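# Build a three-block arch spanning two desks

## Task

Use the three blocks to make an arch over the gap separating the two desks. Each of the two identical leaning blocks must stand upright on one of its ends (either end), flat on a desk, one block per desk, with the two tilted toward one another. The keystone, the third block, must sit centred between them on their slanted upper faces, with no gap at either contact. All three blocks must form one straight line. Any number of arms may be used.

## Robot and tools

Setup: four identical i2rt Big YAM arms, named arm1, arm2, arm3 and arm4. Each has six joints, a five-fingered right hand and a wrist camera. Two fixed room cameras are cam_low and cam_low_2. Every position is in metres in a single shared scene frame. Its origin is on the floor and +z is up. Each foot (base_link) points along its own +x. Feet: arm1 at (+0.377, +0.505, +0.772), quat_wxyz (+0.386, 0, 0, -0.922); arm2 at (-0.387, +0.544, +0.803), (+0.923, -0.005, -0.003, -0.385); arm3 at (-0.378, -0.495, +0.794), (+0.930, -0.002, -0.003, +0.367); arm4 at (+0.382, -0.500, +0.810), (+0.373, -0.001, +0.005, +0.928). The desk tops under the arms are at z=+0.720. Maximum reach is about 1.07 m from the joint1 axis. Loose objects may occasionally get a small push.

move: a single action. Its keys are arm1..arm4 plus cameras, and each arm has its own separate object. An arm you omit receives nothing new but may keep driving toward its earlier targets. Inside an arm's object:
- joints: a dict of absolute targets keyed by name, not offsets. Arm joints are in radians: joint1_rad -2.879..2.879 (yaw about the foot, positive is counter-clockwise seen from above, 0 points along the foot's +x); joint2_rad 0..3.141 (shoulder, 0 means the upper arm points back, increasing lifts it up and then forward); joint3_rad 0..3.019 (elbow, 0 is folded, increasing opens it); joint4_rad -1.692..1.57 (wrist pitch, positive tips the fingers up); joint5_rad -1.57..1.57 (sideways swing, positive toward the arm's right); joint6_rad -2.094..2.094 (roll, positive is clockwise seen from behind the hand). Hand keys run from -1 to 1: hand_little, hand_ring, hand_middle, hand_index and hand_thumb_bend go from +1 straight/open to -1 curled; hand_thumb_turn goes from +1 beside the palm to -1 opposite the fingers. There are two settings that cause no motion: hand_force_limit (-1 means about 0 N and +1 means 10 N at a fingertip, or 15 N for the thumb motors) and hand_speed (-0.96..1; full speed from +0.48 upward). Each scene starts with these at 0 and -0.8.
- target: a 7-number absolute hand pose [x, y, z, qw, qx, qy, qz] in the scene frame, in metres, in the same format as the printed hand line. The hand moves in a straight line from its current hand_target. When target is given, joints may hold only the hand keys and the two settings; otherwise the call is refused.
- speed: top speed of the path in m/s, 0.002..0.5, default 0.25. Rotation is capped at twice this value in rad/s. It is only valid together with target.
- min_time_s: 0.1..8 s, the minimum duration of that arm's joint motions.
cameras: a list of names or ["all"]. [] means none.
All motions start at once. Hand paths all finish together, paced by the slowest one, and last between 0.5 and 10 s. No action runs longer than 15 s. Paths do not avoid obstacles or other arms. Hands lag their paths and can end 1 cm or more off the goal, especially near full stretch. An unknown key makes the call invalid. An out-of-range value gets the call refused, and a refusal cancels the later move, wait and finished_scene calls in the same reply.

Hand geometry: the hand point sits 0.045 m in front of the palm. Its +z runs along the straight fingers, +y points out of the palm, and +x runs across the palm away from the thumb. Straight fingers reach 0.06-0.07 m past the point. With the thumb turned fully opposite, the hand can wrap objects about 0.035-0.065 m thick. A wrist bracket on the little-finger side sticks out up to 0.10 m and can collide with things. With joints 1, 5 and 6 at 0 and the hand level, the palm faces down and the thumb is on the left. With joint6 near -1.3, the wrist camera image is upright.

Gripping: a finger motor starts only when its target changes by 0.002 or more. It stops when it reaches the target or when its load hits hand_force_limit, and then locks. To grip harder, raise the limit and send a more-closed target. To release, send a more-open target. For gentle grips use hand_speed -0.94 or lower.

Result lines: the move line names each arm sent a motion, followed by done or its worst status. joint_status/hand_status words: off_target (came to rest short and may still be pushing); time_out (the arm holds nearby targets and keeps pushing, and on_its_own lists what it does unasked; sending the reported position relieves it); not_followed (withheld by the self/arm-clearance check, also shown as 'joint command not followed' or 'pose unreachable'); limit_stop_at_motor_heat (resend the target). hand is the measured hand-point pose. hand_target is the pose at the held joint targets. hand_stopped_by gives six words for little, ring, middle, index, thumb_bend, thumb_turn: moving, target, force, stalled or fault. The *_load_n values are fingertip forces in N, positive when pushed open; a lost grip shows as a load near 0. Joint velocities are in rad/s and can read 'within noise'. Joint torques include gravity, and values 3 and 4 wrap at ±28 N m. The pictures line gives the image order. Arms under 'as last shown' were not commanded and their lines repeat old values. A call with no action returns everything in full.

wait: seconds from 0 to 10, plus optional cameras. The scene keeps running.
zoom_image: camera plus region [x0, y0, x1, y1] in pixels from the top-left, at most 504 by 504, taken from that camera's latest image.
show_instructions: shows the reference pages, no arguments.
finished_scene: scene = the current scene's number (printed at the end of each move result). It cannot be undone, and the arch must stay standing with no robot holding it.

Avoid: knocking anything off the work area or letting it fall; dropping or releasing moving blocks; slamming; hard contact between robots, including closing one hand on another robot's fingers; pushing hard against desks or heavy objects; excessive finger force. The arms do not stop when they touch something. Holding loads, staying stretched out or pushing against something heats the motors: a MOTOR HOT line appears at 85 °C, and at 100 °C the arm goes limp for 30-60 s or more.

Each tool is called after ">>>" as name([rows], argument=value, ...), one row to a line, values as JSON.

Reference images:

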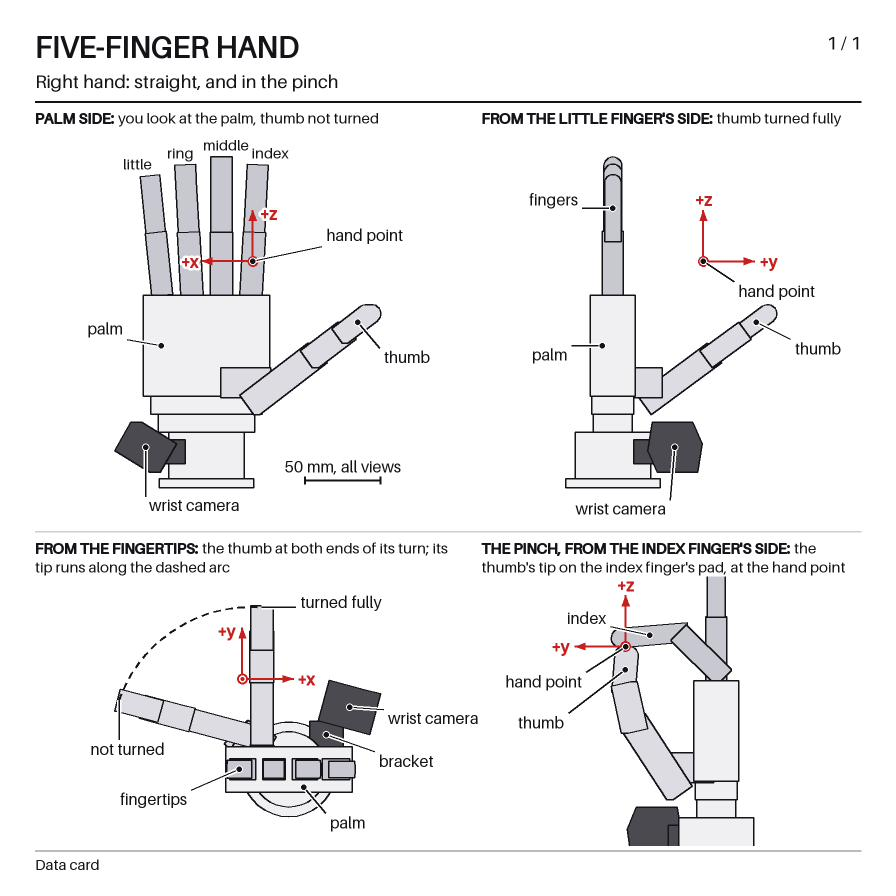

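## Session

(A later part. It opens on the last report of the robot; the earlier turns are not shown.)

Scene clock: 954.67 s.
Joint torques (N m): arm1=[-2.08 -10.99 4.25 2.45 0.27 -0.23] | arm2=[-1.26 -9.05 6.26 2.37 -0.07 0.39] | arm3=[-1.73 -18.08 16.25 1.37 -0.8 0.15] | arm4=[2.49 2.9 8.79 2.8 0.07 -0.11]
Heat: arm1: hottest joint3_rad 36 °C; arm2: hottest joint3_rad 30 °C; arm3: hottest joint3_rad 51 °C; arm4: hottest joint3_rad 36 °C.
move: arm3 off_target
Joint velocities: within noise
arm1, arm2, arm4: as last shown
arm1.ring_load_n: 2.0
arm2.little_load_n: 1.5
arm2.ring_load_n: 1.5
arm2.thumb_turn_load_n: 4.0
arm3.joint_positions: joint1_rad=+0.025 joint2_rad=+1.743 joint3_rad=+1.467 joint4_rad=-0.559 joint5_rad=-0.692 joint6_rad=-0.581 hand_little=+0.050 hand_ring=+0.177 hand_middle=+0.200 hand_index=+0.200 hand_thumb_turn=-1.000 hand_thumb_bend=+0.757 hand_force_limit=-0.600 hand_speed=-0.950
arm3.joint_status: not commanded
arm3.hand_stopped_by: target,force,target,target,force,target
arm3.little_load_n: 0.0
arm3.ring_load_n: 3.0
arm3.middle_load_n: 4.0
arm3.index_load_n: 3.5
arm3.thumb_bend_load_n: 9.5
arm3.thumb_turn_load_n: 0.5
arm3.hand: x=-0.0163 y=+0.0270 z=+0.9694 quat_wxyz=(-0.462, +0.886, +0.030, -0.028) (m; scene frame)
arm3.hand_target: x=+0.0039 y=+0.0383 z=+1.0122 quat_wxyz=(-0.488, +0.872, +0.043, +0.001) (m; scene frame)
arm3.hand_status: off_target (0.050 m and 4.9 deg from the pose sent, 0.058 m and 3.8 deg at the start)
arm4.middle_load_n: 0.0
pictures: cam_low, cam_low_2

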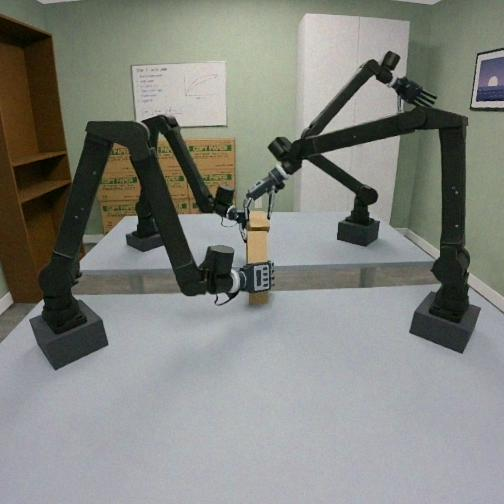

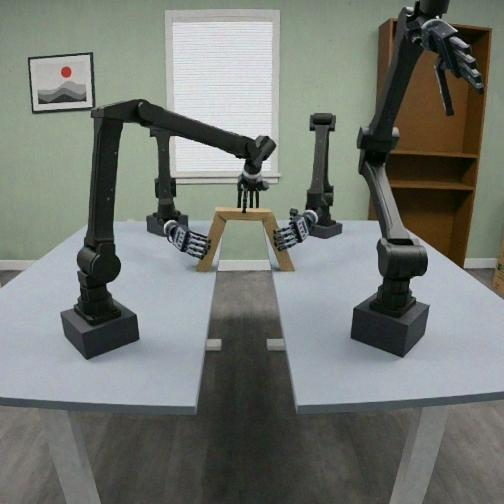

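>>> move(arm3={"target": [0.012, 0.056, 1.004, -0.488, 0.8725, 0.043, 0.0], "speed": 0.03}, cameras=["cam_low_2", "cam_low"])

>>> zoom_image(camera="cam_low_2", region=[205, 180, 285, 260])

>>> zoom_image(camera="cam_low", region=[235, 190, 285, 250])

Scene clock: 981.63 s.
Joint torques (N m): arm1=[-1.73 -11.05 4.22 2.43 0.27 -0.21] | arm2=[-1.26 -9.17 6.19 2.29 -0.06 0.38] | arm3=[-0.67 -17.85 16.36 2 -0.63 0.25] | arm4=[2.02 2.67 8.79 2.76 0.09 -0.11]
Heat: arm1: hottest joint3_rad 36 °C; arm2: hottest joint3_rad 30 °C; arm3: hottest joint3_rad 49 °C; arm4: hottest joint3_rad 36 °C.
move: arm3 off_target
Joint velocities: within noise
arm1.joint_positions: joint1_rad=+0.505 joint2_rad=+1.731 joint3_rad=+0.605 joint4_rad=+0.909 joint5_rad=+0.272 joint6_rad=-1.234 hand_little=+0.159 hand_ring=+0.187 hand_middle=+0.201 hand_index=+0.197 hand_thumb_turn=-1.000 hand_thumb_bend=+0.761 hand_force_limit=-0.250 hand_speed=-0.950
arm1.joint_status: not commanded
arm1.hand_stopped_by: force,force,target,force,force,target
arm1.little_load_n: 2.5
arm1.ring_load_n: 2.0
arm1.middle_load_n: 3.5
arm1.index_load_n: 5.5
arm1.thumb_bend_load_n: 11.0
arm1.thumb_turn_load_n: 4.5
arm1.hand: x=+0.1366 y=+0.0053 z=+0.8182 quat_wxyz=(+0.501, +0.282, -0.725, +0.380) (m; scene frame)
arm1.hand_target: x=+0.1280 y=+0.0120 z=+0.8258 quat_wxyz=(+0.514, +0.279, -0.719, +0.376) (m; scene frame)
arm1.hand_status: not commanded
arm2, arm4: as last shown
arm2.little_load_n: 1.0
arm2.ring_load_n: 1.0
arm2.middle_load_n: 3.0
arm2.thumb_turn_load_n: 3.5
arm3.joint_positions: joint1_rad=+0.025 joint2_rad=+1.775 joint3_rad=+1.500 joint4_rad=-0.560 joint5_rad=-0.689 joint6_rad=-0.581 hand_little=+0.050 hand_ring=+0.177 hand_middle=+0.200 hand_index=+0.200 hand_thumb_turn=-1.000 hand_thumb_bend=+0.757 hand_force_limit=-0.600 hand_speed=-0.950
arm3.joint_status: not commanded
arm3.hand_stopped_by: target,force,target,target,force,target
arm3.little_load_n: 0.0
arm3.ring_load_n: 3.0
arm3.middle_load_n: 4.0
arm3.index_load_n: 3.5
arm3.thumb_bend_load_n: 9.5
arm3.thumb_turn_load_n: 0.5
arm3.hand: x=-0.0073 y=+0.0350 z=+0.9652 quat_wxyz=(-0.461, +0.886, +0.029, -0.026) (m; scene frame)
arm3.hand_target: x=+0.0098 y=+0.0531 z=+1.0048 quat_wxyz=(-0.488, +0.872, +0.043, +0.000) (m; scene frame)
arm3.hand_status: off_target (0.048 m and 4.8 deg from the pose sent, 0.053 m and 4.9 deg at the start)
arm4.little_load_n: 0.5
pictures: cam_low, cam_low_2

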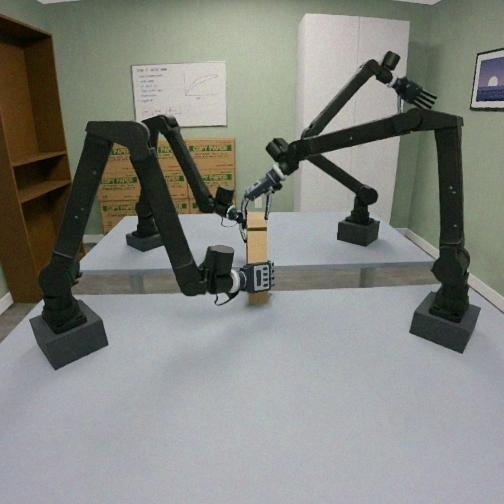

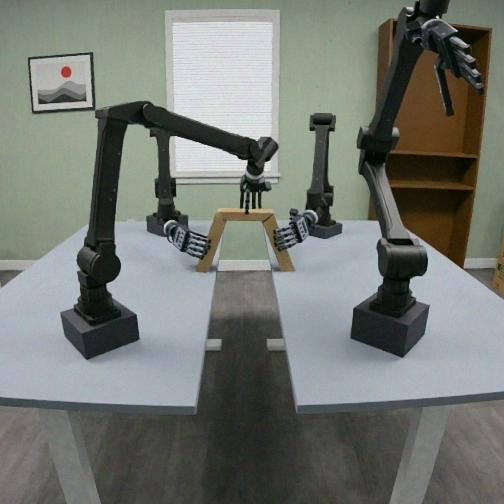

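Scaled by 6.300 from the camera's 504x504 image, which has a finer 720x720 frame.

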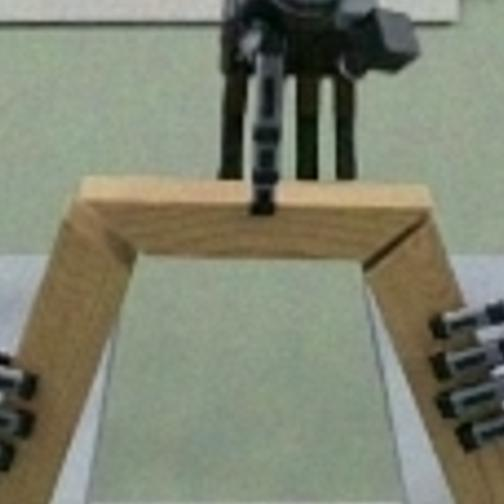

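Scaled by 8.400 from the camera's 504x504 image, which has a finer 720x720 frame.

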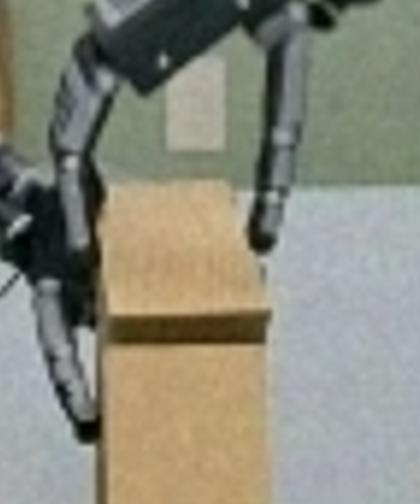

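>>> move(arm3={"target": [-0.0092, 0.0575, 0.996, -0.488, 0.8725, 0.043, 0.0], "speed": 0.03}, cameras=["cam_low_2", "cam_low"])

>>> zoom_image(camera="cam_low_2", region=[205, 180, 285, 260])

>>> zoom_image(camera="cam_low", region=[235, 190, 285, 250])

Scene clock: 994.80 s.
Joint torques (N m): arm1=[-2.08 -10.99 4.29 2.51 0.25 -0.21] | arm2=[-1.14 -9 6.28 2.36 -0.06 0.39] | arm3=[0.09 -20.13 10.96 2.7 -0.58 0.3] | arm4=[2.2 2.9 8.8 2.86 0.09 -0.08]
Heat: arm1: hottest joint3_rad 36 °C; arm2: hottest joint3_rad 30 °C; arm3: hottest joint3_rad 50 °C; arm4: hottest joint3_rad 36 °C.
move: arm3 off_target
Joint velocities: within noise
arm1, arm2, arm4: as last shown
arm1.index_load_n: 5.0
arm2.middle_load_n: 2.5
arm3.joint_positions: joint1_rad=+0.045 joint2_rad=+1.775 joint3_rad=+1.500 joint4_rad=-0.526 joint5_rad=-0.670 joint6_rad=-0.565 hand_little=+0.050 hand_ring=+0.177 hand_middle=+0.200 hand_index=+0.200 hand_thumb_turn=-1.000 hand_thumb_bend=+0.757 hand_force_limit=-0.600 hand_speed=-0.950
arm3.joint_status: not commanded
arm3.hand_stopped_by: target,force,target,target,force,target
arm3.little_load_n: 0.0
arm3.ring_load_n: 3.0
arm3.middle_load_n: 4.0
arm3.index_load_n: 3.5
arm3.thumb_bend_load_n: 9.5
arm3.thumb_turn_load_n: 0.5
arm3.hand: x=-0.0107 y=+0.0466 z=+0.9676 quat_wxyz=(-0.466, +0.884, +0.033, -0.016) (m; scene frame)
arm3.hand_target: x=-0.0099 y=+0.0567 z=+0.9962 quat_wxyz=(-0.488, +0.872, +0.043, +0.000) (m; scene frame)
arm3.hand_status: off_target (0.030 m and 3.5 deg from the pose sent, 0.038 m and 4.8 deg at the start)
arm4.little_load_n: 0.0
pictures: cam_low, cam_low_2

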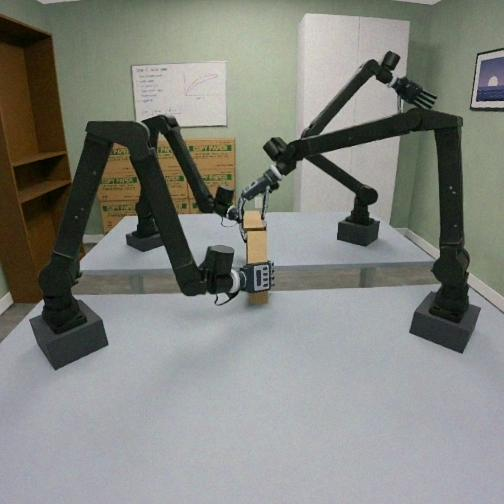

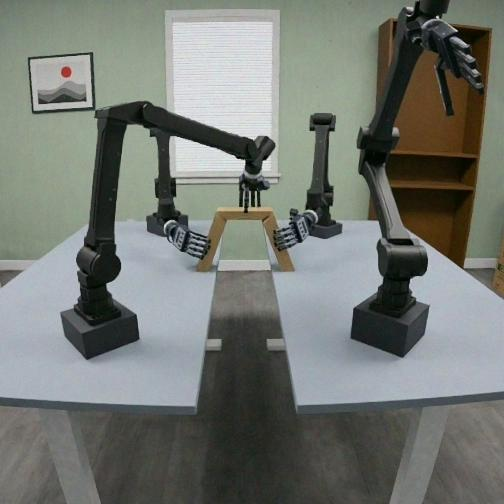

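Scaled by 6.300 from the camera's 504x504 image, which has a finer 720x720 frame.

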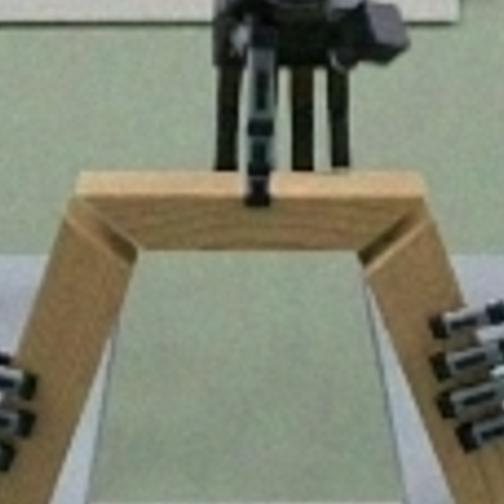

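Scaled by 8.400 from the camera's 504x504 image, which has a finer 720x720 frame.

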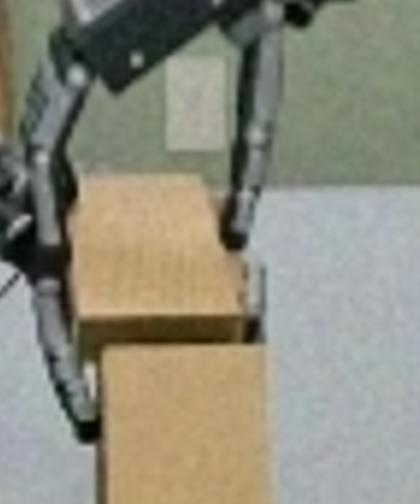

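>>> move(arm3={"target": [0.0018, 0.0374, 0.986, -0.488, 0.8725, 0.043, 0.0], "speed": 0.03}, cameras=["cam_low_2", "cam_low"])

>>> zoom_image(camera="cam_low_2", region=[205, 180, 285, 260])

>>> zoom_image(camera="cam_low", region=[235, 190, 285, 250])

Scene clock: 1011.83 s.
Joint torques (N m): arm1=[-2.02 -10.87 4.26 2.47 0.26 -0.21] | arm2=[-1.2 -9.17 6.2 2.36 -0.07 0.39] | arm3=[-1.85 -20.66 9.31 2.61 -0.74 0.1] | arm4=[2.26 3.14 8.69 2.85 0.08 -0.09]
Heat: arm1: hottest joint3_rad 35 °C; arm2: hottest joint3_rad 30 °C; arm3: hottest joint3_rad 49 °C; arm4: hottest joint3_rad 36 °C.
move: arm3 off_target
Joint velocities: within noise
arm1, arm2, arm4: as last shown
arm1.index_load_n: 5.5
arm1.thumb_bend_load_n: 11.5
arm1.hand: x=+0.1366 y=+0.0052 z=+0.8182 quat_wxyz=(+0.501, +0.282, -0.725, +0.380) (m; scene frame)
arm1.hand_target: x=+0.1281 y=+0.0119 z=+0.8258 quat_wxyz=(+0.514, +0.279, -0.719, +0.376) (m; scene frame)
arm2.middle_load_n: 3.0
arm3.joint_positions: joint1_rad=+0.026 joint2_rad=+1.775 joint3_rad=+1.485 joint4_rad=-0.520 joint5_rad=-0.693 joint6_rad=-0.580 hand_little=+0.050 hand_ring=+0.177 hand_middle=+0.200 hand_index=+0.200 hand_thumb_turn=-1.000 hand_thumb_bend=+0.757 hand_force_limit=-0.600 hand_speed=-0.950
arm3.joint_status: not commanded
arm3.hand_stopped_by: target,force,target,target,force,target
arm3.little_load_n: 0.0
arm3.ring_load_n: 3.0
arm3.middle_load_n: 4.0
arm3.index_load_n: 3.5
arm3.thumb_bend_load_n: 9.5
arm3.thumb_turn_load_n: 0.5
arm3.hand: x=-0.0058 y=+0.0377 z=+0.9624 quat_wxyz=(-0.469, +0.882, +0.034, -0.020) (m; scene frame)
arm3.hand_target: x=+0.0013 y=+0.0372 z=+0.9859 quat_wxyz=(-0.487, +0.872, +0.043, +0.000) (m; scene frame)
arm3.hand_status: off_target (0.025 m and 3.5 deg from the pose sent, 0.024 m and 3.5 deg at the start)
pictures: cam_low, cam_low_2

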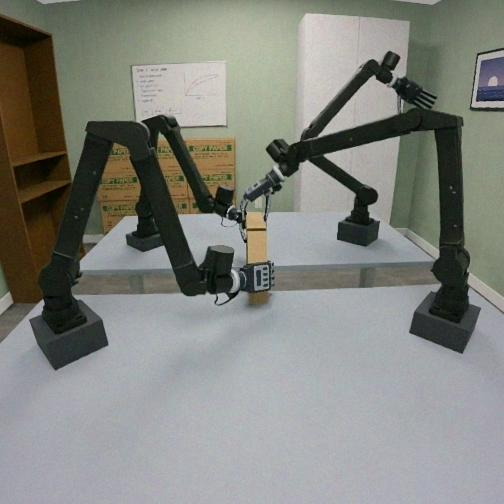

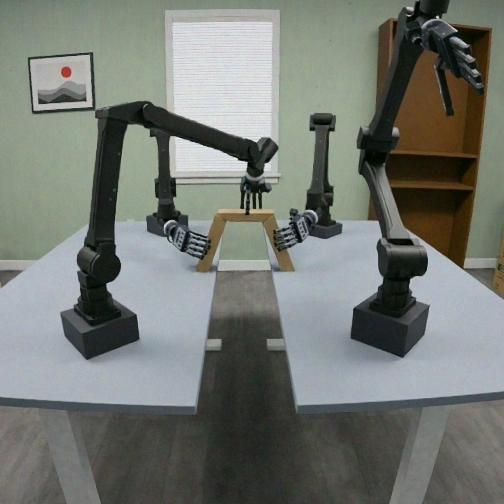

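Scaled by 6.300 from the camera's 504x504 image, which has a finer 720x720 frame.

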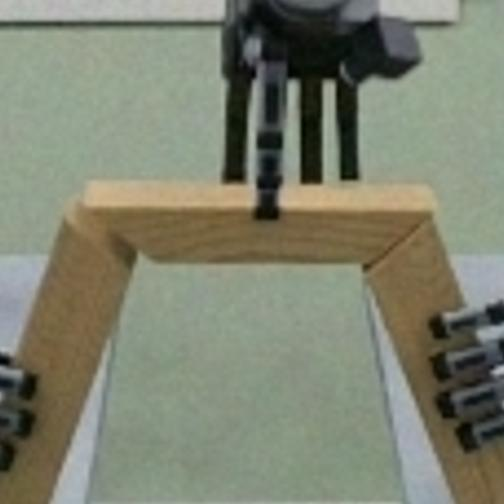

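Scaled by 8.400 from the camera's 504x504 image, which has a finer 720x720 frame.

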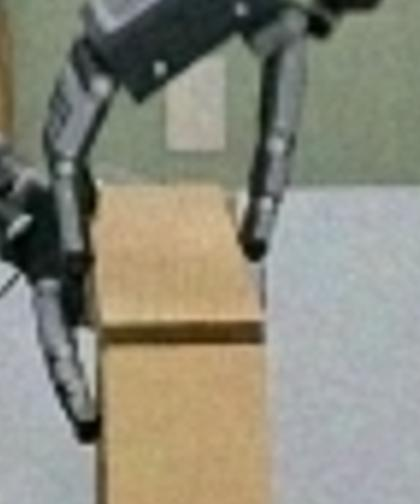

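>>> move(arm3={"joints": {"joint1_rad": 0.045}, "min_time_s": 1.0}, cameras=[])

Scene clock: 1023.17 s.
Joint torques (N m): arm1=[-2.14 -10.93 4.25 2.43 0.28 -0.23] | arm2=[-1.14 -9.29 6.16 2.3 -0.07 0.38] | arm3=[0.21 -20.54 9.31 2.67 -0.74 0.15] | arm4=[2.67 2.78 8.77 2.81 0.08 -0.1]
Heat: arm1: hottest joint3_rad 35 °C; arm2: hottest joint3_rad 30 °C; arm3: hottest joint3_rad 47 °C; arm4: hottest joint3_rad 36 °C.
move: arm3 done
Joint velocities: within noise
arm1, arm2, arm4: as last shown
arm1.ring_load_n: 1.5
arm1.thumb_bend_load_n: 11.0
arm2.little_load_n: 1.5
arm2.middle_load_n: 2.5
arm3.joint_positions: joint1_rad=+0.036 joint2_rad=+1.775 joint3_rad=+1.485 joint4_rad=-0.520 joint5_rad=-0.693 joint6_rad=-0.580 hand_little=+0.050 hand_ring=+0.177 hand_middle=+0.200 hand_index=+0.200 hand_thumb_turn=-1.000 hand_thumb_bend=+0.757 hand_force_limit=-0.600 hand_speed=-0.950
arm3.joint_status: all done
arm3.hand_stopped_by: target,force,target,target,force,target
arm3.little_load_n: 0.0
arm3.ring_load_n: 3.0
arm3.middle_load_n: 4.0
arm3.index_load_n: 3.5
arm3.thumb_bend_load_n: 10.0
arm3.thumb_turn_load_n: 0.5
arm3.hand: x=-0.0111 y=+0.0414 z=+0.9623 quat_wxyz=(-0.469, +0.882, +0.038, -0.022) (m; scene frame)
arm3.hand_target: x=-0.0141 y=+0.0479 z=+0.9858 quat_wxyz=(-0.487, +0.872, +0.056, -0.007) (m; scene frame)
arm3.hand_status: not commanded
arm4.thumb_turn_load_n: 0.5
pictures: none
No camera images: "cameras" was empty.

>>> move(arm3={"joints": {"joint3_rad": 1.46}, "min_time_s": 1.0}, cameras=["cam_low_2", "cam_low"])

>>> zoom_image(camera="cam_low_2", region=[205, 180, 285, 260])

>>> zoom_image(camera="cam_low", region=[235, 190, 285, 250])

Scene clock: 1033.73 s.
Joint torques (N m): arm1=[-2.2 -11.11 4.26 2.45 0.29 -0.21] | arm2=[-1.14 -9.05 6.24 2.33 -0.07 0.38] | arm3=[0.03 -20.42 8.49 2.32 -0.64 0.16] | arm4=[2.49 3.08 8.75 2.85 0.09 -0.09]
Heat: arm1: hottest joint3_rad 35 °C; arm2: hottest joint3_rad 30 °C; arm3: hottest joint3_rad 46 °C; arm4: hottest joint3_rad 36 °C.
move: arm3 done
Joint velocities: within noise
arm1, arm2, arm4: as last shown
arm1.ring_load_n: 2.0
arm1.thumb_turn_load_n: 4.0
arm1.hand: x=+0.1367 y=+0.0052 z=+0.8182 quat_wxyz=(+0.501, +0.282, -0.725, +0.380) (m; scene frame)
arm2.middle_load_n: 3.0
arm3.joint_positions: joint1_rad=+0.036 joint2_rad=+1.775 joint3_rad=+1.467 joint4_rad=-0.514 joint5_rad=-0.695 joint6_rad=-0.581 hand_little=+0.050 hand_ring=+0.177 hand_middle=+0.200 hand_index=+0.200 hand_thumb_turn=-1.000 hand_thumb_bend=+0.757 hand_force_limit=-0.600 hand_speed=-0.950
arm3.joint_status: all done
arm3.hand_stopped_by: target,force,target,target,force,target
arm3.little_load_n: 0.0
arm3.ring_load_n: 3.0
arm3.middle_load_n: 4.0
arm3.index_load_n: 3.5
arm3.thumb_bend_load_n: 9.5
arm3.thumb_turn_load_n: 0.5
arm3.hand: x=-0.0145 y=+0.0383 z=+0.9547 quat_wxyz=(-0.466, +0.884, +0.037, -0.027) (m; scene frame)
arm3.hand_target: x=-0.0196 y=+0.0422 z=+0.9733 quat_wxyz=(-0.480, +0.876, +0.051, -0.015) (m; scene frame)
arm3.hand_status: not commanded
arm4.thumb_turn_load_n: 0.0
pictures: cam_low, cam_low_2

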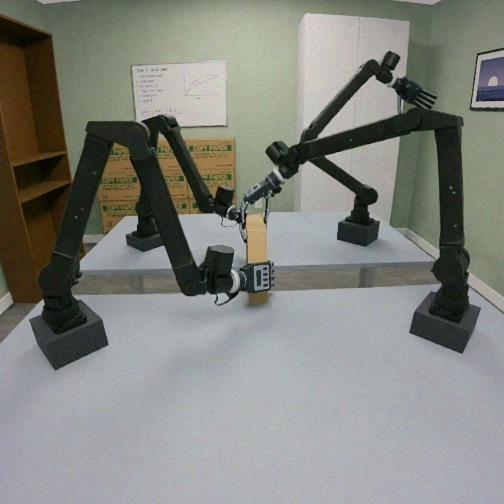

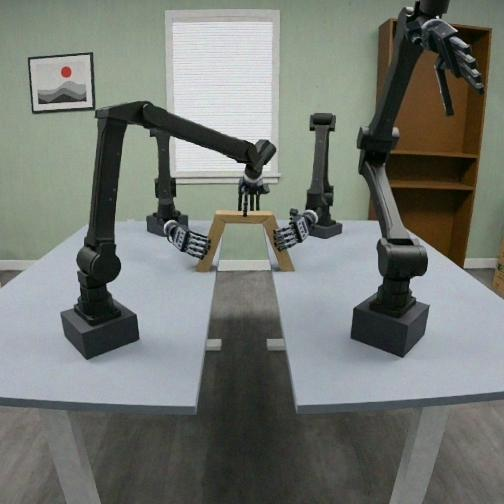

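Scaled by 6.300 from the camera's 504x504 image, which has a finer 720x720 frame.

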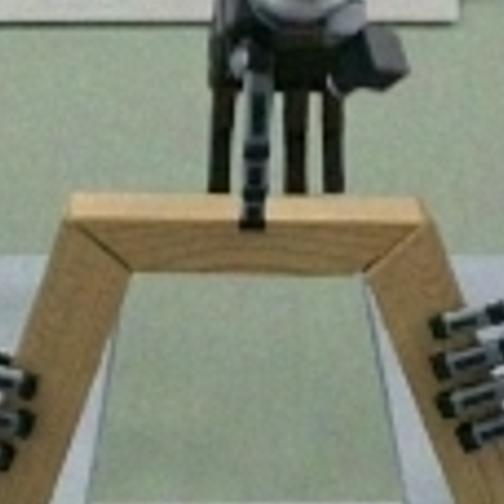

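Scaled by 8.400 from the camera's 504x504 image, which has a finer 720x720 frame.

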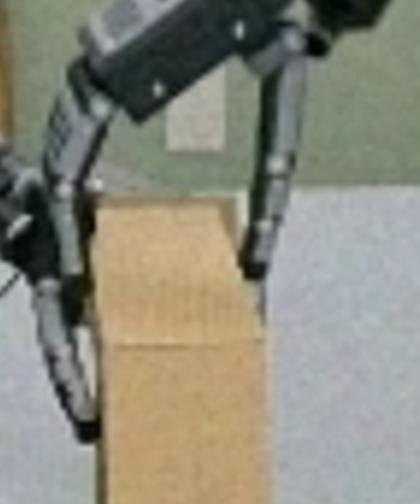

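>>> move(arm3={"joints": {"joint3_rad": 1.448}, "min_time_s": 1.0}, cameras=["cam_low_2", "cam_low"])

>>> zoom_image(camera="cam_low_2", region=[205, 180, 285, 260])

>>> zoom_image(camera="cam_low", region=[235, 190, 285, 250])

Scene clock: 1040.83 s.
Joint torques (N m): arm1=[-2.32 -11.11 4.19 2.45 0.3 -0.2] | arm2=[-1.26 -9 6.24 2.29 -0.05 0.37] | arm3=[0.09 -20.19 7.97 1.98 -0.58 0.15] | arm4=[2.26 2.96 8.75 2.78 0.09 -0.11]
Heat: arm1: hottest joint3_rad 35 °C; arm2: hottest joint3_rad 30 °C; arm3: hottest joint3_rad 46 °C; arm4: hottest joint3_rad 36 °C.
move: arm3 done
Joint velocities: within noise
arm1, arm4: as last shown
arm1.joint_positions: joint1_rad=+0.505 joint2_rad=+1.731 joint3_rad=+0.605 joint4_rad=+0.909 joint5_rad=+0.271 joint6_rad=-1.234 hand_little=+0.159 hand_ring=+0.187 hand_middle=+0.201 hand_index=+0.197 hand_thumb_turn=-1.000 hand_thumb_bend=+0.761 hand_force_limit=-0.250 hand_speed=-0.950
arm1.index_load_n: 5.0
arm1.hand: x=+0.1367 y=+0.0051 z=+0.8182 quat_wxyz=(+0.501, +0.283, -0.724, +0.380) (m; scene frame)
arm2.joint_positions: joint1_rad=-0.603 joint2_rad=+2.023 joint3_rad=+0.719 joint4_rad=+1.128 joint5_rad=-0.432 joint6_rad=+1.233 hand_little=+0.159 hand_ring=+0.187 hand_middle=+0.200 hand_index=+0.192 hand_thumb_turn=-1.000 hand_thumb_bend=+0.763 hand_force_limit=-0.250 hand_speed=-0.950
arm2.joint_status: not commanded
arm2.hand_stopped_by: force,force,target,force,force,target
arm2.little_load_n: 1.5
arm2.ring_load_n: 1.5
arm2.middle_load_n: 3.0
arm2.index_load_n: 6.0
arm2.thumb_bend_load_n: 12.0
arm2.thumb_turn_load_n: 3.5
arm2.hand: x=-0.1467 y=+0.0089 z=+0.8527 quat_wxyz=(-0.534, -0.255, -0.714, +0.375) (m; scene frame)
arm2.hand_target: x=-0.1515 y=-0.0081 z=+0.8663 quat_wxyz=(-0.546, -0.255, -0.697, +0.390) (m; scene frame)
arm2.hand_status: not commanded
arm3.joint_positions: joint1_rad=+0.036 joint2_rad=+1.773 joint3_rad=+1.460 joint4_rad=-0.506 joint5_rad=-0.697 joint6_rad=-0.581 hand_little=+0.050 hand_ring=+0.177 hand_middle=+0.200 hand_index=+0.200 hand_thumb_turn=-1.000 hand_thumb_bend=+0.757 hand_force_limit=-0.600 hand_speed=-0.950
arm3.joint_status: all done
arm3.hand_stopped_by: target,force,target,target,force,target
arm3.little_load_n: 0.0
arm3.ring_load_n: 3.0
arm3.middle_load_n: 4.5
arm3.index_load_n: 3.5
arm3.thumb_bend_load_n: 9.5
arm3.thumb_turn_load_n: 0.5
arm3.hand: x=-0.0150 y=+0.0382 z=+0.9540 quat_wxyz=(-0.468, +0.883, +0.038, -0.026) (m; scene frame)
arm3.hand_target: x=-0.0222 y=+0.0394 z=+0.9674 quat_wxyz=(-0.476, +0.878, +0.049, -0.019) (m; scene frame)
arm3.hand_status: not commanded
arm4.little_load_n: -0.5
arm4.index_load_n: -0.5
arm4.thumb_bend_load_n: 0.5
pictures: cam_low, cam_low_2

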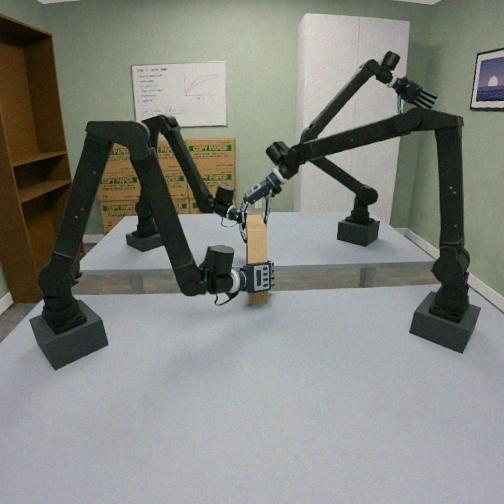

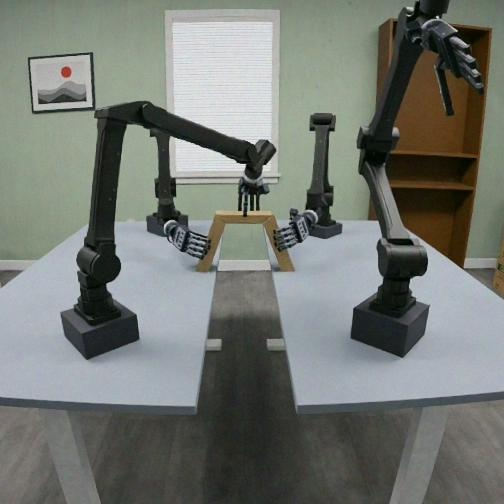

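Scaled by 6.300 from the camera's 504x504 image, which has a finer 720x720 frame.

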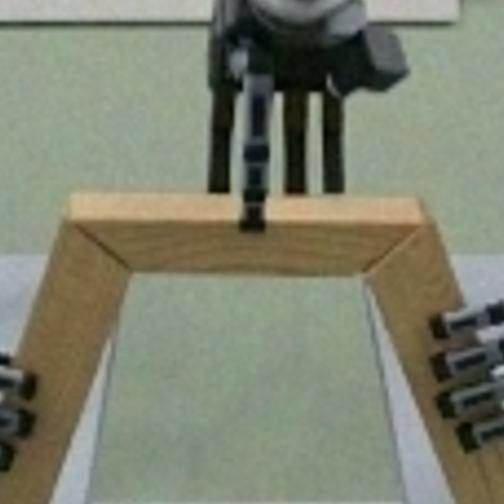

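Scaled by 8.400 from the camera's 504x504 image, which has a finer 720x720 frame.

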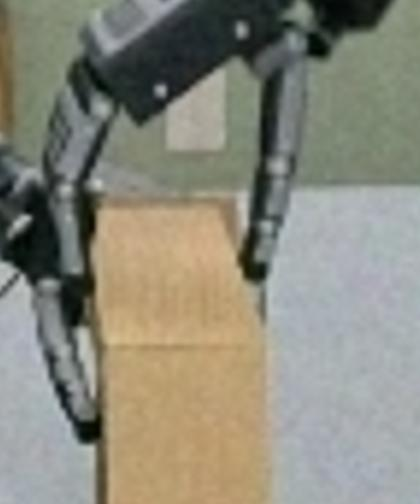

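>>> move(arm3={"joints": {"joint3_rad": 1.457, "hand_thumb_bend": 0.82, "hand_speed": -0.94}, "min_time_s": 0.5}, cameras=["cam_low_2", "cam_low"])

>>> zoom_image(camera="cam_low_2", region=[205, 180, 285, 260])

>>> zoom_image(camera="cam_low", region=[235, 190, 285, 250])

Scene clock: 1049.30 s.
Joint torques (N m): arm1=[-2.2 -10.99 4.26 2.45 0.35 -0.22] | arm2=[-1.26 -9.05 6.19 2.29 -0.06 0.38] | arm3=[0.15 -20.25 8.77 2 -0.57 0.15] | arm4=[2.26 2.67 8.8 2.81 0.09 -0.12]
Heat: arm1: hottest joint3_rad 35 °C; arm2: hottest joint3_rad 30 °C; arm3: hottest joint3_rad 45 °C; arm4: hottest joint3_rad 36 °C.
move: arm3 done
Joint velocities: within noise
arm1, arm2: as last shown
arm1.joint_positions: joint1_rad=+0.505 joint2_rad=+1.731 joint3_rad=+0.605 joint4_rad=+0.909 joint5_rad=+0.270 joint6_rad=-1.235 hand_little=+0.159 hand_ring=+0.187 hand_middle=+0.201 hand_index=+0.197 hand_thumb_turn=-1.000 hand_thumb_bend=+0.761 hand_force_limit=-0.250 hand_speed=-0.950
arm1.hand: x=+0.1369 y=+0.0050 z=+0.8182 quat_wxyz=(+0.501, +0.283, -0.724, +0.380) (m; scene frame)
arm1.hand_target: x=+0.1282 y=+0.0119 z=+0.8258 quat_wxyz=(+0.514, +0.279, -0.719, +0.376) (m; scene frame)
arm2.joint_positions: joint1_rad=-0.603 joint2_rad=+2.024 joint3_rad=+0.720 joint4_rad=+1.128 joint5_rad=-0.432 joint6_rad=+1.235 hand_little=+0.159 hand_ring=+0.187 hand_middle=+0.200 hand_index=+0.192 hand_thumb_turn=-1.000 hand_thumb_bend=+0.763 hand_force_limit=-0.250 hand_speed=-0.950
arm2.little_load_n: 1.0
arm2.ring_load_n: 1.0
arm2.middle_load_n: 2.5
arm2.thumb_turn_load_n: 4.0
arm2.hand: x=-0.1467 y=+0.0086 z=+0.8527 quat_wxyz=(-0.534, -0.256, -0.713, +0.375) (m; scene frame)
arm2.hand_target: x=-0.1515 y=-0.0081 z=+0.8662 quat_wxyz=(-0.546, -0.255, -0.697, +0.390) (m; scene frame)
arm3.joint_positions: joint1_rad=+0.036 joint2_rad=+1.773 joint3_rad=+1.460 joint4_rad=-0.506 joint5_rad=-0.697 joint6_rad=-0.581 hand_little=+0.050 hand_ring=+0.177 hand_middle=+0.200 hand_index=+0.200 hand_thumb_turn=-1.000 hand_thumb_bend=+0.820 hand_force_limit=-0.600 hand_speed=-0.940
arm3.joint_status: all done
arm3.hand_stopped_by: target,force,target,target,target,target
arm3.little_load_n: 0.0
arm3.ring_load_n: 0.0
arm3.middle_load_n: 0.0
arm3.index_load_n: 0.0
arm3.thumb_bend_load_n: 0.0
arm3.thumb_turn_load_n: 0.0
arm3.hand: x=-0.0153 y=+0.0383 z=+0.9540 quat_wxyz=(-0.468, +0.883, +0.038, -0.026) (m; scene frame)
arm3.hand_target: x=-0.0204 y=+0.0415 z=+0.9717 quat_wxyz=(-0.479, +0.876, +0.051, -0.017) (m; scene frame)
arm3.hand_status: not commanded
arm4.joint_positions: joint1_rad=+2.331 joint2_rad=+0.602 joint3_rad=+1.437 joint4_rad=-1.316 joint5_rad=+0.075 joint6_rad=-0.995 hand_little=+1.000 hand_ring=+1.000 hand_middle=+1.000 hand_index=+1.000 hand_thumb_turn=+1.000 hand_thumb_bend=+1.000 hand_force_limit=+0.000 hand_speed=-0.800
arm4.joint_status: not commanded
arm4.hand_stopped_by: target,target,target,target,target,target
arm4.little_load_n: 0.0
arm4.ring_load_n: -0.5
arm4.middle_load_n: 0.0
arm4.index_load_n: 0.0
arm4.thumb_bend_load_n: 0.0
arm4.thumb_turn_load_n: 0.0
arm4.hand: x=+0.3334 y=-0.7076 z=+1.3212 quat_wxyz=(-0.279, -0.388, +0.759, -0.442) (m; scene frame)
arm4.hand_target: x=+0.3354 y=-0.7064 z=+1.3299 quat_wxyz=(-0.281, -0.388, +0.753, -0.451) (m; scene frame)
arm4.hand_status: not commanded
pictures: cam_low, cam_low_2

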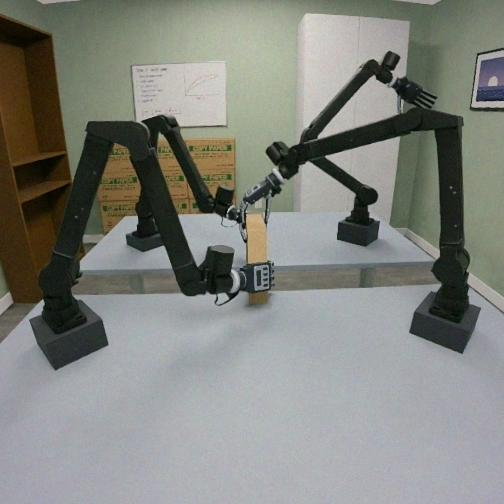

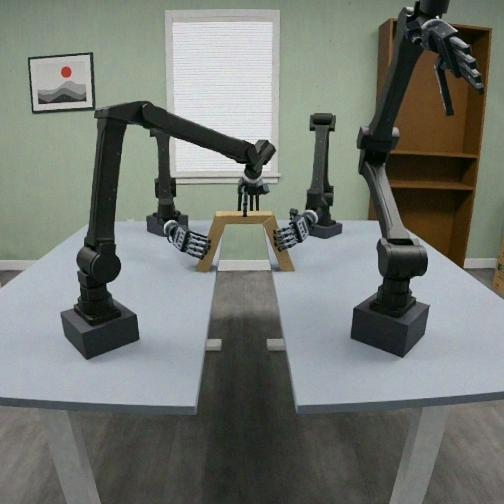

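Scaled by 6.300 from the camera's 504x504 image, which has a finer 720x720 frame.

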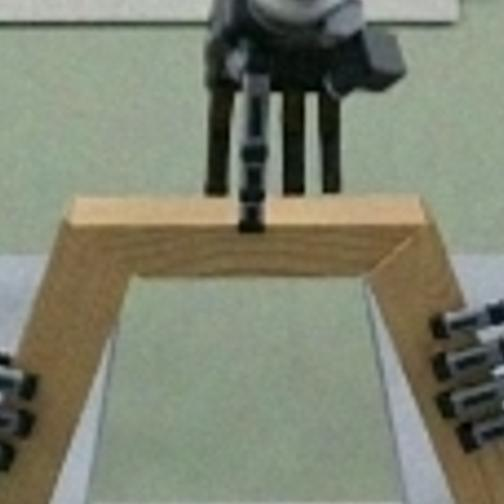

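Scaled by 8.400 from the camera's 504x504 image, which has a finer 720x720 frame.

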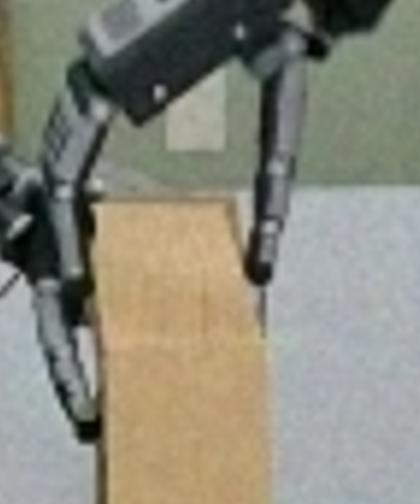

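>>> move(arm3={"joints": {"hand_index": 0.42, "hand_middle": 0.42, "hand_ring": 0.42, "hand_little": 0.4, "hand_thumb_bend": 0.9, "hand_speed": -0.9}}, cameras=[])

>>> move(arm3={"joints": {"hand_index": 0.6, "hand_middle": 0.6, "hand_ring": 0.6, "hand_little": 0.6, "hand_thumb_bend": 1.0, "hand_speed": -0.7}}, cameras=["cam_low_2", "cam_low"])

>>> zoom_image(camera="cam_low", region=[235, 190, 285, 250])

Scene clock: 1054.40 s.
Joint torques (N m): arm1=[-2.2 -10.93 4.27 2.4 0.32 -0.21] | arm2=[-1.08 -9.05 6.22 2.29 -0.07 0.36] | arm3=[0.03 -20.31 8.81 2 -0.56 0.16] | arm4=[2.49 3.14 8.79 2.86 0.09 -0.08]
Heat: arm1: hottest joint3_rad 35 °C; arm2: hottest joint3_rad 30 °C; arm3: hottest joint3_rad 45 °C; arm4: hottest joint3_rad 36 °C.
move: arm3 done
Joint velocities: within noise
arm1, arm2, arm4: as last shown
arm1.little_load_n: 3.0
arm1.middle_load_n: 3.0
arm2.thumb_turn_load_n: 3.5
arm3.joint_positions: joint1_rad=+0.036 joint2_rad=+1.773 joint3_rad=+1.460 joint4_rad=-0.506 joint5_rad=-0.697 joint6_rad=-0.581 hand_little=+0.400 hand_ring=+0.420 hand_middle=+0.420 hand_index=+0.420 hand_thumb_turn=-1.000 hand_thumb_bend=+0.900 hand_force_limit=-0.600 hand_speed=-0.900
arm3.joint_status: all done
arm3.hand_stopped_by: target,target,target,target,target,target
arm3.little_load_n: 0.0
arm3.ring_load_n: 0.0
arm3.middle_load_n: 0.0
arm3.index_load_n: 0.0
arm3.thumb_bend_load_n: 0.0
arm3.thumb_turn_load_n: 0.0
arm3.hand: x=-0.0153 y=+0.0383 z=+0.9540 quat_wxyz=(-0.468, +0.883, +0.038, -0.026) (m; scene frame)
arm3.hand_target: x=-0.0204 y=+0.0415 z=+0.9717 quat_wxyz=(-0.479, +0.876, +0.051, -0.017) (m; scene frame)
arm3.hand_status: not commanded
arm4.ring_load_n: 0.0
pictures: none
No camera images: "cameras" was empty.

Scene clock: 1055.13 s.
Joint torques (N m): arm1=[-2.02 -11.16 4.16 2.45 0.33 -0.21] | arm2=[-1.03 -9.23 6.23 2.32 -0.06 0.38] | arm3=[0.03 -20.25 8.72 1.99 -0.58 0.15] | arm4=[2.32 3.25 8.72 2.93 0.08 -0.11]
Heat: arm1: hottest joint3_rad 35 °C; arm2: hottest joint3_rad 30 °C; arm3: hottest joint3_rad 45 °C; arm4: hottest joint3_rad 36 °C.
move: arm3 done
Joint velocities: within noise
arm1.joint_positions: joint1_rad=+0.505 joint2_rad=+1.731 joint3_rad=+0.605 joint4_rad=+0.909 joint5_rad=+0.270 joint6_rad=-1.235 hand_little=+0.159 hand_ring=+0.187 hand_middle=+0.201 hand_index=+0.197 hand_thumb_turn=-1.000 hand_thumb_bend=+0.761 hand_force_limit=-0.250 hand_speed=-0.950
arm1.joint_status: not commanded
arm1.hand_stopped_by: force,force,target,force,force,target
arm1.little_load_n: 3.0
arm1.ring_load_n: 2.0
arm1.middle_load_n: 3.5
arm1.index_load_n: 5.0
arm1.thumb_bend_load_n: 11.0
arm1.thumb_turn_load_n: 3.5
arm1.hand: x=+0.1369 y=+0.0050 z=+0.8182 quat_wxyz=(+0.501, +0.283, -0.724, +0.380) (m; scene frame)
arm1.hand_target: x=+0.1282 y=+0.0119 z=+0.8258 quat_wxyz=(+0.514, +0.279, -0.719, +0.376) (m; scene frame)
arm1.hand_status: not commanded
arm2, arm4: as last shown
arm2.middle_load_n: 3.0
arm2.index_load_n: 6.5
arm3.joint_positions: joint1_rad=+0.036 joint2_rad=+1.773 joint3_rad=+1.460 joint4_rad=-0.506 joint5_rad=-0.697 joint6_rad=-0.581 hand_little=+0.600 hand_ring=+0.600 hand_middle=+0.600 hand_index=+0.600 hand_thumb_turn=-1.000 hand_thumb_bend=+1.000 hand_force_limit=-0.600 hand_speed=-0.700
arm3.joint_status: all done
arm3.hand_stopped_by: target,target,target,target,target,target
arm3.little_load_n: 0.0
arm3.ring_load_n: 0.0
arm3.middle_load_n: 0.0
arm3.index_load_n: 0.0
arm3.thumb_bend_load_n: 0.0
arm3.thumb_turn_load_n: 0.0
arm3.hand: x=-0.0153 y=+0.0383 z=+0.9540 quat_wxyz=(-0.468, +0.883, +0.038, -0.026) (m; scene frame)
arm3.hand_target: x=-0.0204 y=+0.0415 z=+0.9717 quat_wxyz=(-0.479, +0.876, +0.051, -0.016) (m; scene frame)
arm3.hand_status: not commanded
pictures: cam_low, cam_low_2

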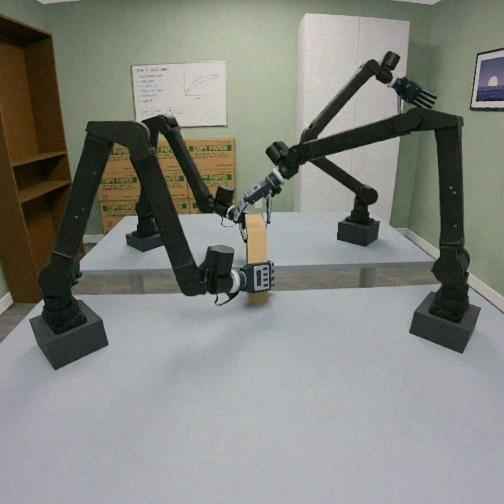

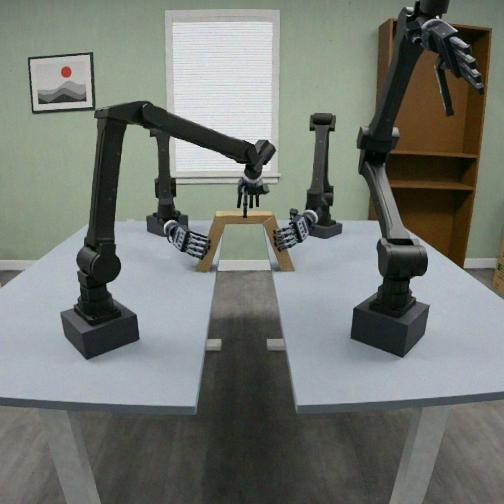

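Scaled by 8.400 from the camera's 504x504 image, which has a finer 720x720 frame.

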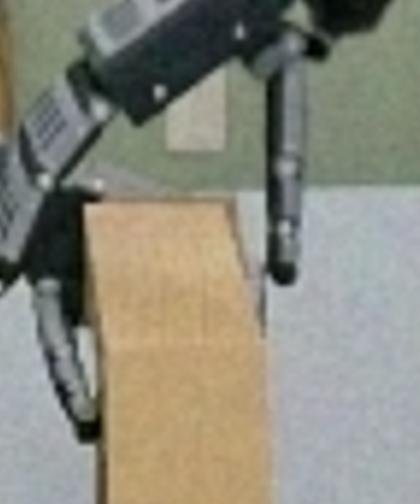

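>>> move(arm3={"target": [-0.022, 0.0415, 1.09, -0.479, 0.876, 0.051, -0.017], "speed": 0.06}, cameras=["cam_low_2", "cam_low"])

>>> zoom_image(camera="cam_low_2", region=[205, 180, 285, 260])

Scene clock: 1065.03 s.
Joint torques (N m): arm1=[-2.26 -10.99 4.21 2.44 0.34 -0.21] | arm2=[-1.08 -9.11 6.19 2.3 -0.08 0.37] | arm3=[0.26 -19.66 15.24 1.11 -0.6 0.16] | arm4=[2.26 3.02 8.8 2.81 0.08 -0.08]
Heat: arm1: hottest joint3_rad 35 °C; arm2: hottest joint3_rad 30 °C; arm3: hottest joint3_rad 44 °C; arm4: hottest joint3_rad 36 °C.
move: arm3 off_target
Joint velocities: within noise
arm1, arm2, arm4: as last shown
arm1.thumb_bend_load_n: 11.5
arm1.thumb_turn_load_n: 4.0
arm2.index_load_n: 6.0
arm3.joint_positions: joint1_rad=+0.036 joint2_rad=+1.718 joint3_rad=+1.637 joint4_rad=-0.782 joint5_rad=-0.698 joint6_rad=-0.581 hand_little=+0.600 hand_ring=+0.600 hand_middle=+0.600 hand_index=+0.600 hand_thumb_turn=-1.000 hand_thumb_bend=+1.000 hand_force_limit=-0.600 hand_speed=-0.700
arm3.joint_status: not commanded
arm3.hand_stopped_by: target,target,target,target,target,target
arm3.little_load_n: 0.0
arm3.ring_load_n: 0.0
arm3.middle_load_n: 0.0
arm3.index_load_n: 0.0
arm3.thumb_bend_load_n: 0.0
arm3.thumb_turn_load_n: 0.0
arm3.hand: x=-0.0245 y=+0.0300 z=+1.0434 quat_wxyz=(-0.454, +0.889, +0.031, -0.041) (m; scene frame)
arm3.hand_target: x=-0.0237 y=+0.0395 z=+1.0898 quat_wxyz=(-0.479, +0.876, +0.051, -0.017) (m; scene frame)
arm3.hand_status: off_target (0.048 m and 4.8 deg from the pose sent, 0.136 m and 2.4 deg at the start)
pictures: cam_low, cam_low_2

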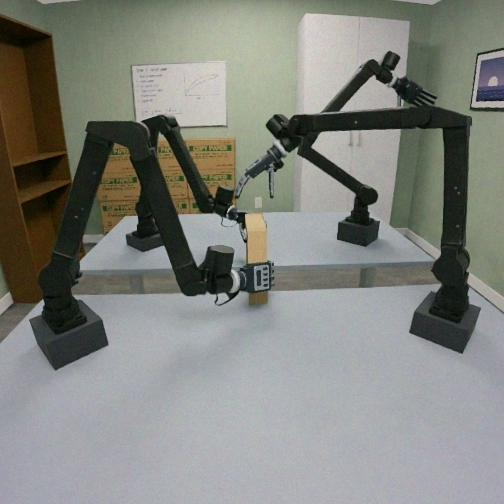

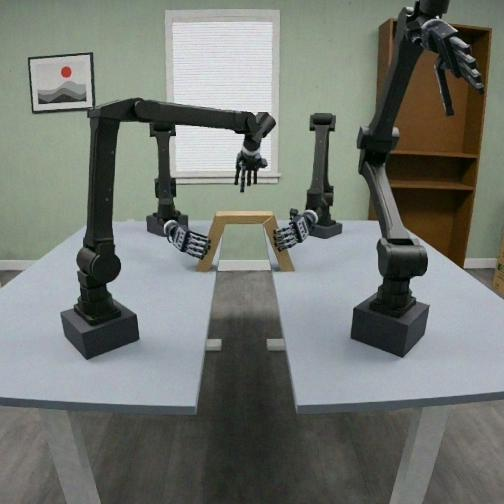

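Scaled by 6.300 from the camera's 504x504 image, which has a finer 720x720 frame.

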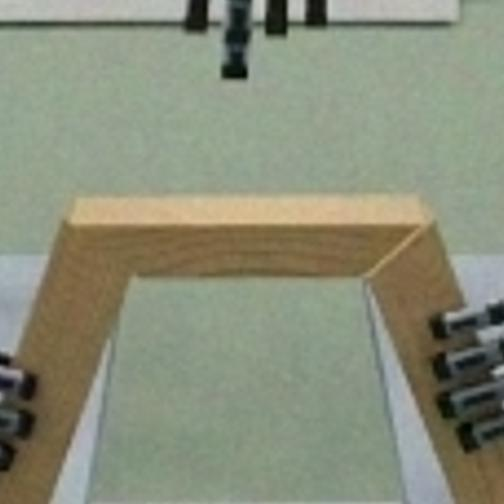

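>>> move(arm3={"target": [-0.25, -0.2, 1.15, -0.479, 0.876, 0.051, -0.017], "speed": 0.15}, arm1={"joints": {"hand_thumb_bend": 0.84, "hand_speed": -0.95}}, cameras=["cam_low_2", "cam_low"])

>>> zoom_image(camera="cam_low_2", region=[205, 180, 285, 260])

>>> zoom_image(camera="cam_low", region=[235, 190, 285, 250])

Scene clock: 1076.17 s.
Joint torques (N m): arm1=[-2.02 -11.11 4.25 2.32 0.32 -0.18] | arm2=[-1.08 -8.94 6.2 2.29 -0.07 0.38] | arm3=[-1.73 -2.14 8.5 1.35 -0.58 0.08] | arm4=[2.2 2.67 8.81 2.8 0.08 -0.11]
Heat: arm1: hottest joint3_rad 35 °C; arm2: hottest joint3_rad 30 °C; arm3: hottest joint3_rad 46 °C; arm4: hottest joint3_rad 36 °C.
move: arm1 done; arm3 done
Joint velocities: within noise
arm1.joint_positions: joint1_rad=+0.504 joint2_rad=+1.731 joint3_rad=+0.605 joint4_rad=+0.912 joint5_rad=+0.270 joint6_rad=-1.239 hand_little=+0.159 hand_ring=+0.187 hand_middle=+0.200 hand_index=+0.196 hand_thumb_turn=-1.000 hand_thumb_bend=+0.840 hand_force_limit=-0.250 hand_speed=-0.950
arm1.joint_status: all done
arm1.hand_stopped_by: force,force,target,force,target,target
arm1.little_load_n: 0.0
arm1.ring_load_n: 0.0
arm1.middle_load_n: 0.0
arm1.index_load_n: 1.0
arm1.thumb_bend_load_n: 0.0
arm1.thumb_turn_load_n: 0.0
arm1.hand: x=+0.1363 y=+0.0048 z=+0.8193 quat_wxyz=(+0.502, +0.284, -0.723, +0.380) (m; scene frame)
arm1.hand_target: x=+0.1281 y=+0.0119 z=+0.8258 quat_wxyz=(+0.514, +0.279, -0.719, +0.376) (m; scene frame)
arm1.hand_status: not commanded
arm2, arm4: as last shown
arm2.middle_load_n: 2.5
arm2.hand_target: x=-0.1514 y=-0.0081 z=+0.8662 quat_wxyz=(-0.546, -0.255, -0.697, +0.390) (m; scene frame)
arm3.joint_positions: joint1_rad=+0.033 joint2_rad=+0.851 joint3_rad=+1.131 joint4_rad=-1.067 joint5_rad=-0.714 joint6_rad=-0.597 hand_little=+0.600 hand_ring=+0.600 hand_middle=+0.600 hand_index=+0.600 hand_thumb_turn=-1.000 hand_thumb_bend=+1.000 hand_force_limit=-0.600 hand_speed=-0.700
arm3.joint_status: not commanded
arm3.hand_stopped_by: target,target,target,target,target,target
arm3.little_load_n: -0.5
arm3.ring_load_n: 0.0
arm3.middle_load_n: 0.0
arm3.index_load_n: 0.0
arm3.thumb_bend_load_n: 0.0
arm3.thumb_turn_load_n: 0.0
arm3.hand: x=-0.2509 y=-0.1959 z=+1.1529 quat_wxyz=(-0.481, +0.875, +0.053, -0.018) (m; scene frame)
arm3.hand_target: x=-0.2500 y=-0.1999 z=+1.1500 quat_wxyz=(-0.479, +0.876, +0.051, -0.017) (m; scene frame)
arm3.hand_status: done (0.005 m and 0.4 deg from the pose sent, 0.339 m and 4.9 deg at the start)
pictures: cam_low, cam_low_2

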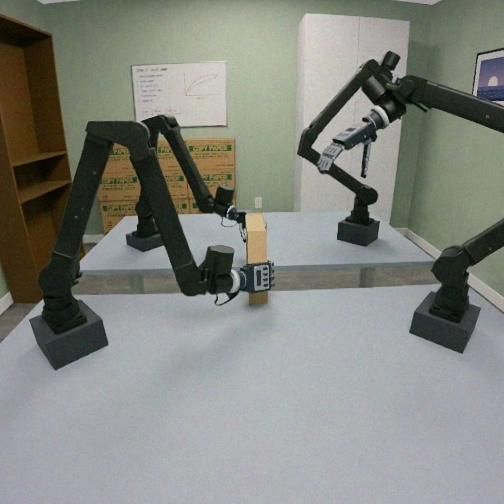

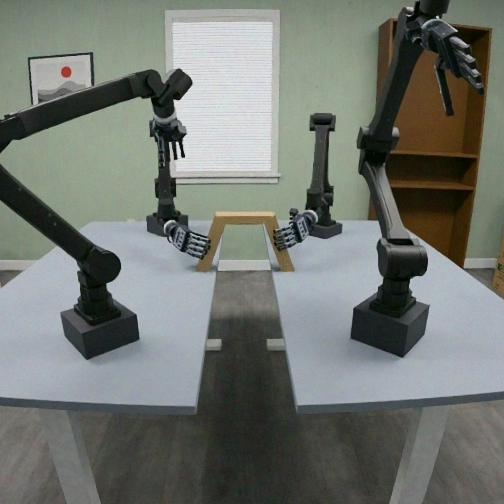

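Scaled by 6.300 from the camera's 504x504 image, which has a finer 720x720 frame.

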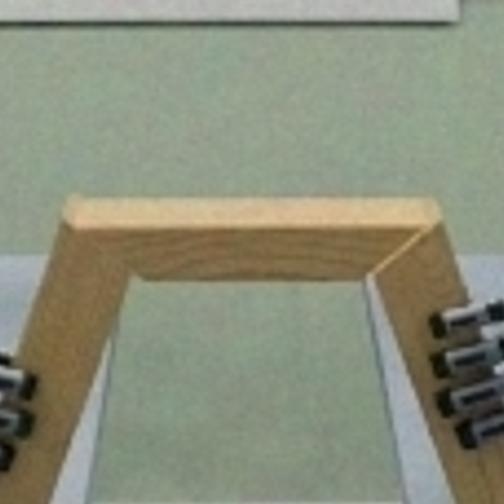

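Scaled by 8.400 from the camera's 504x504 image, which has a finer 720x720 frame.

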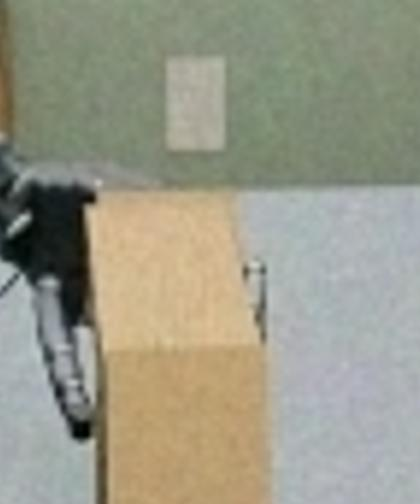

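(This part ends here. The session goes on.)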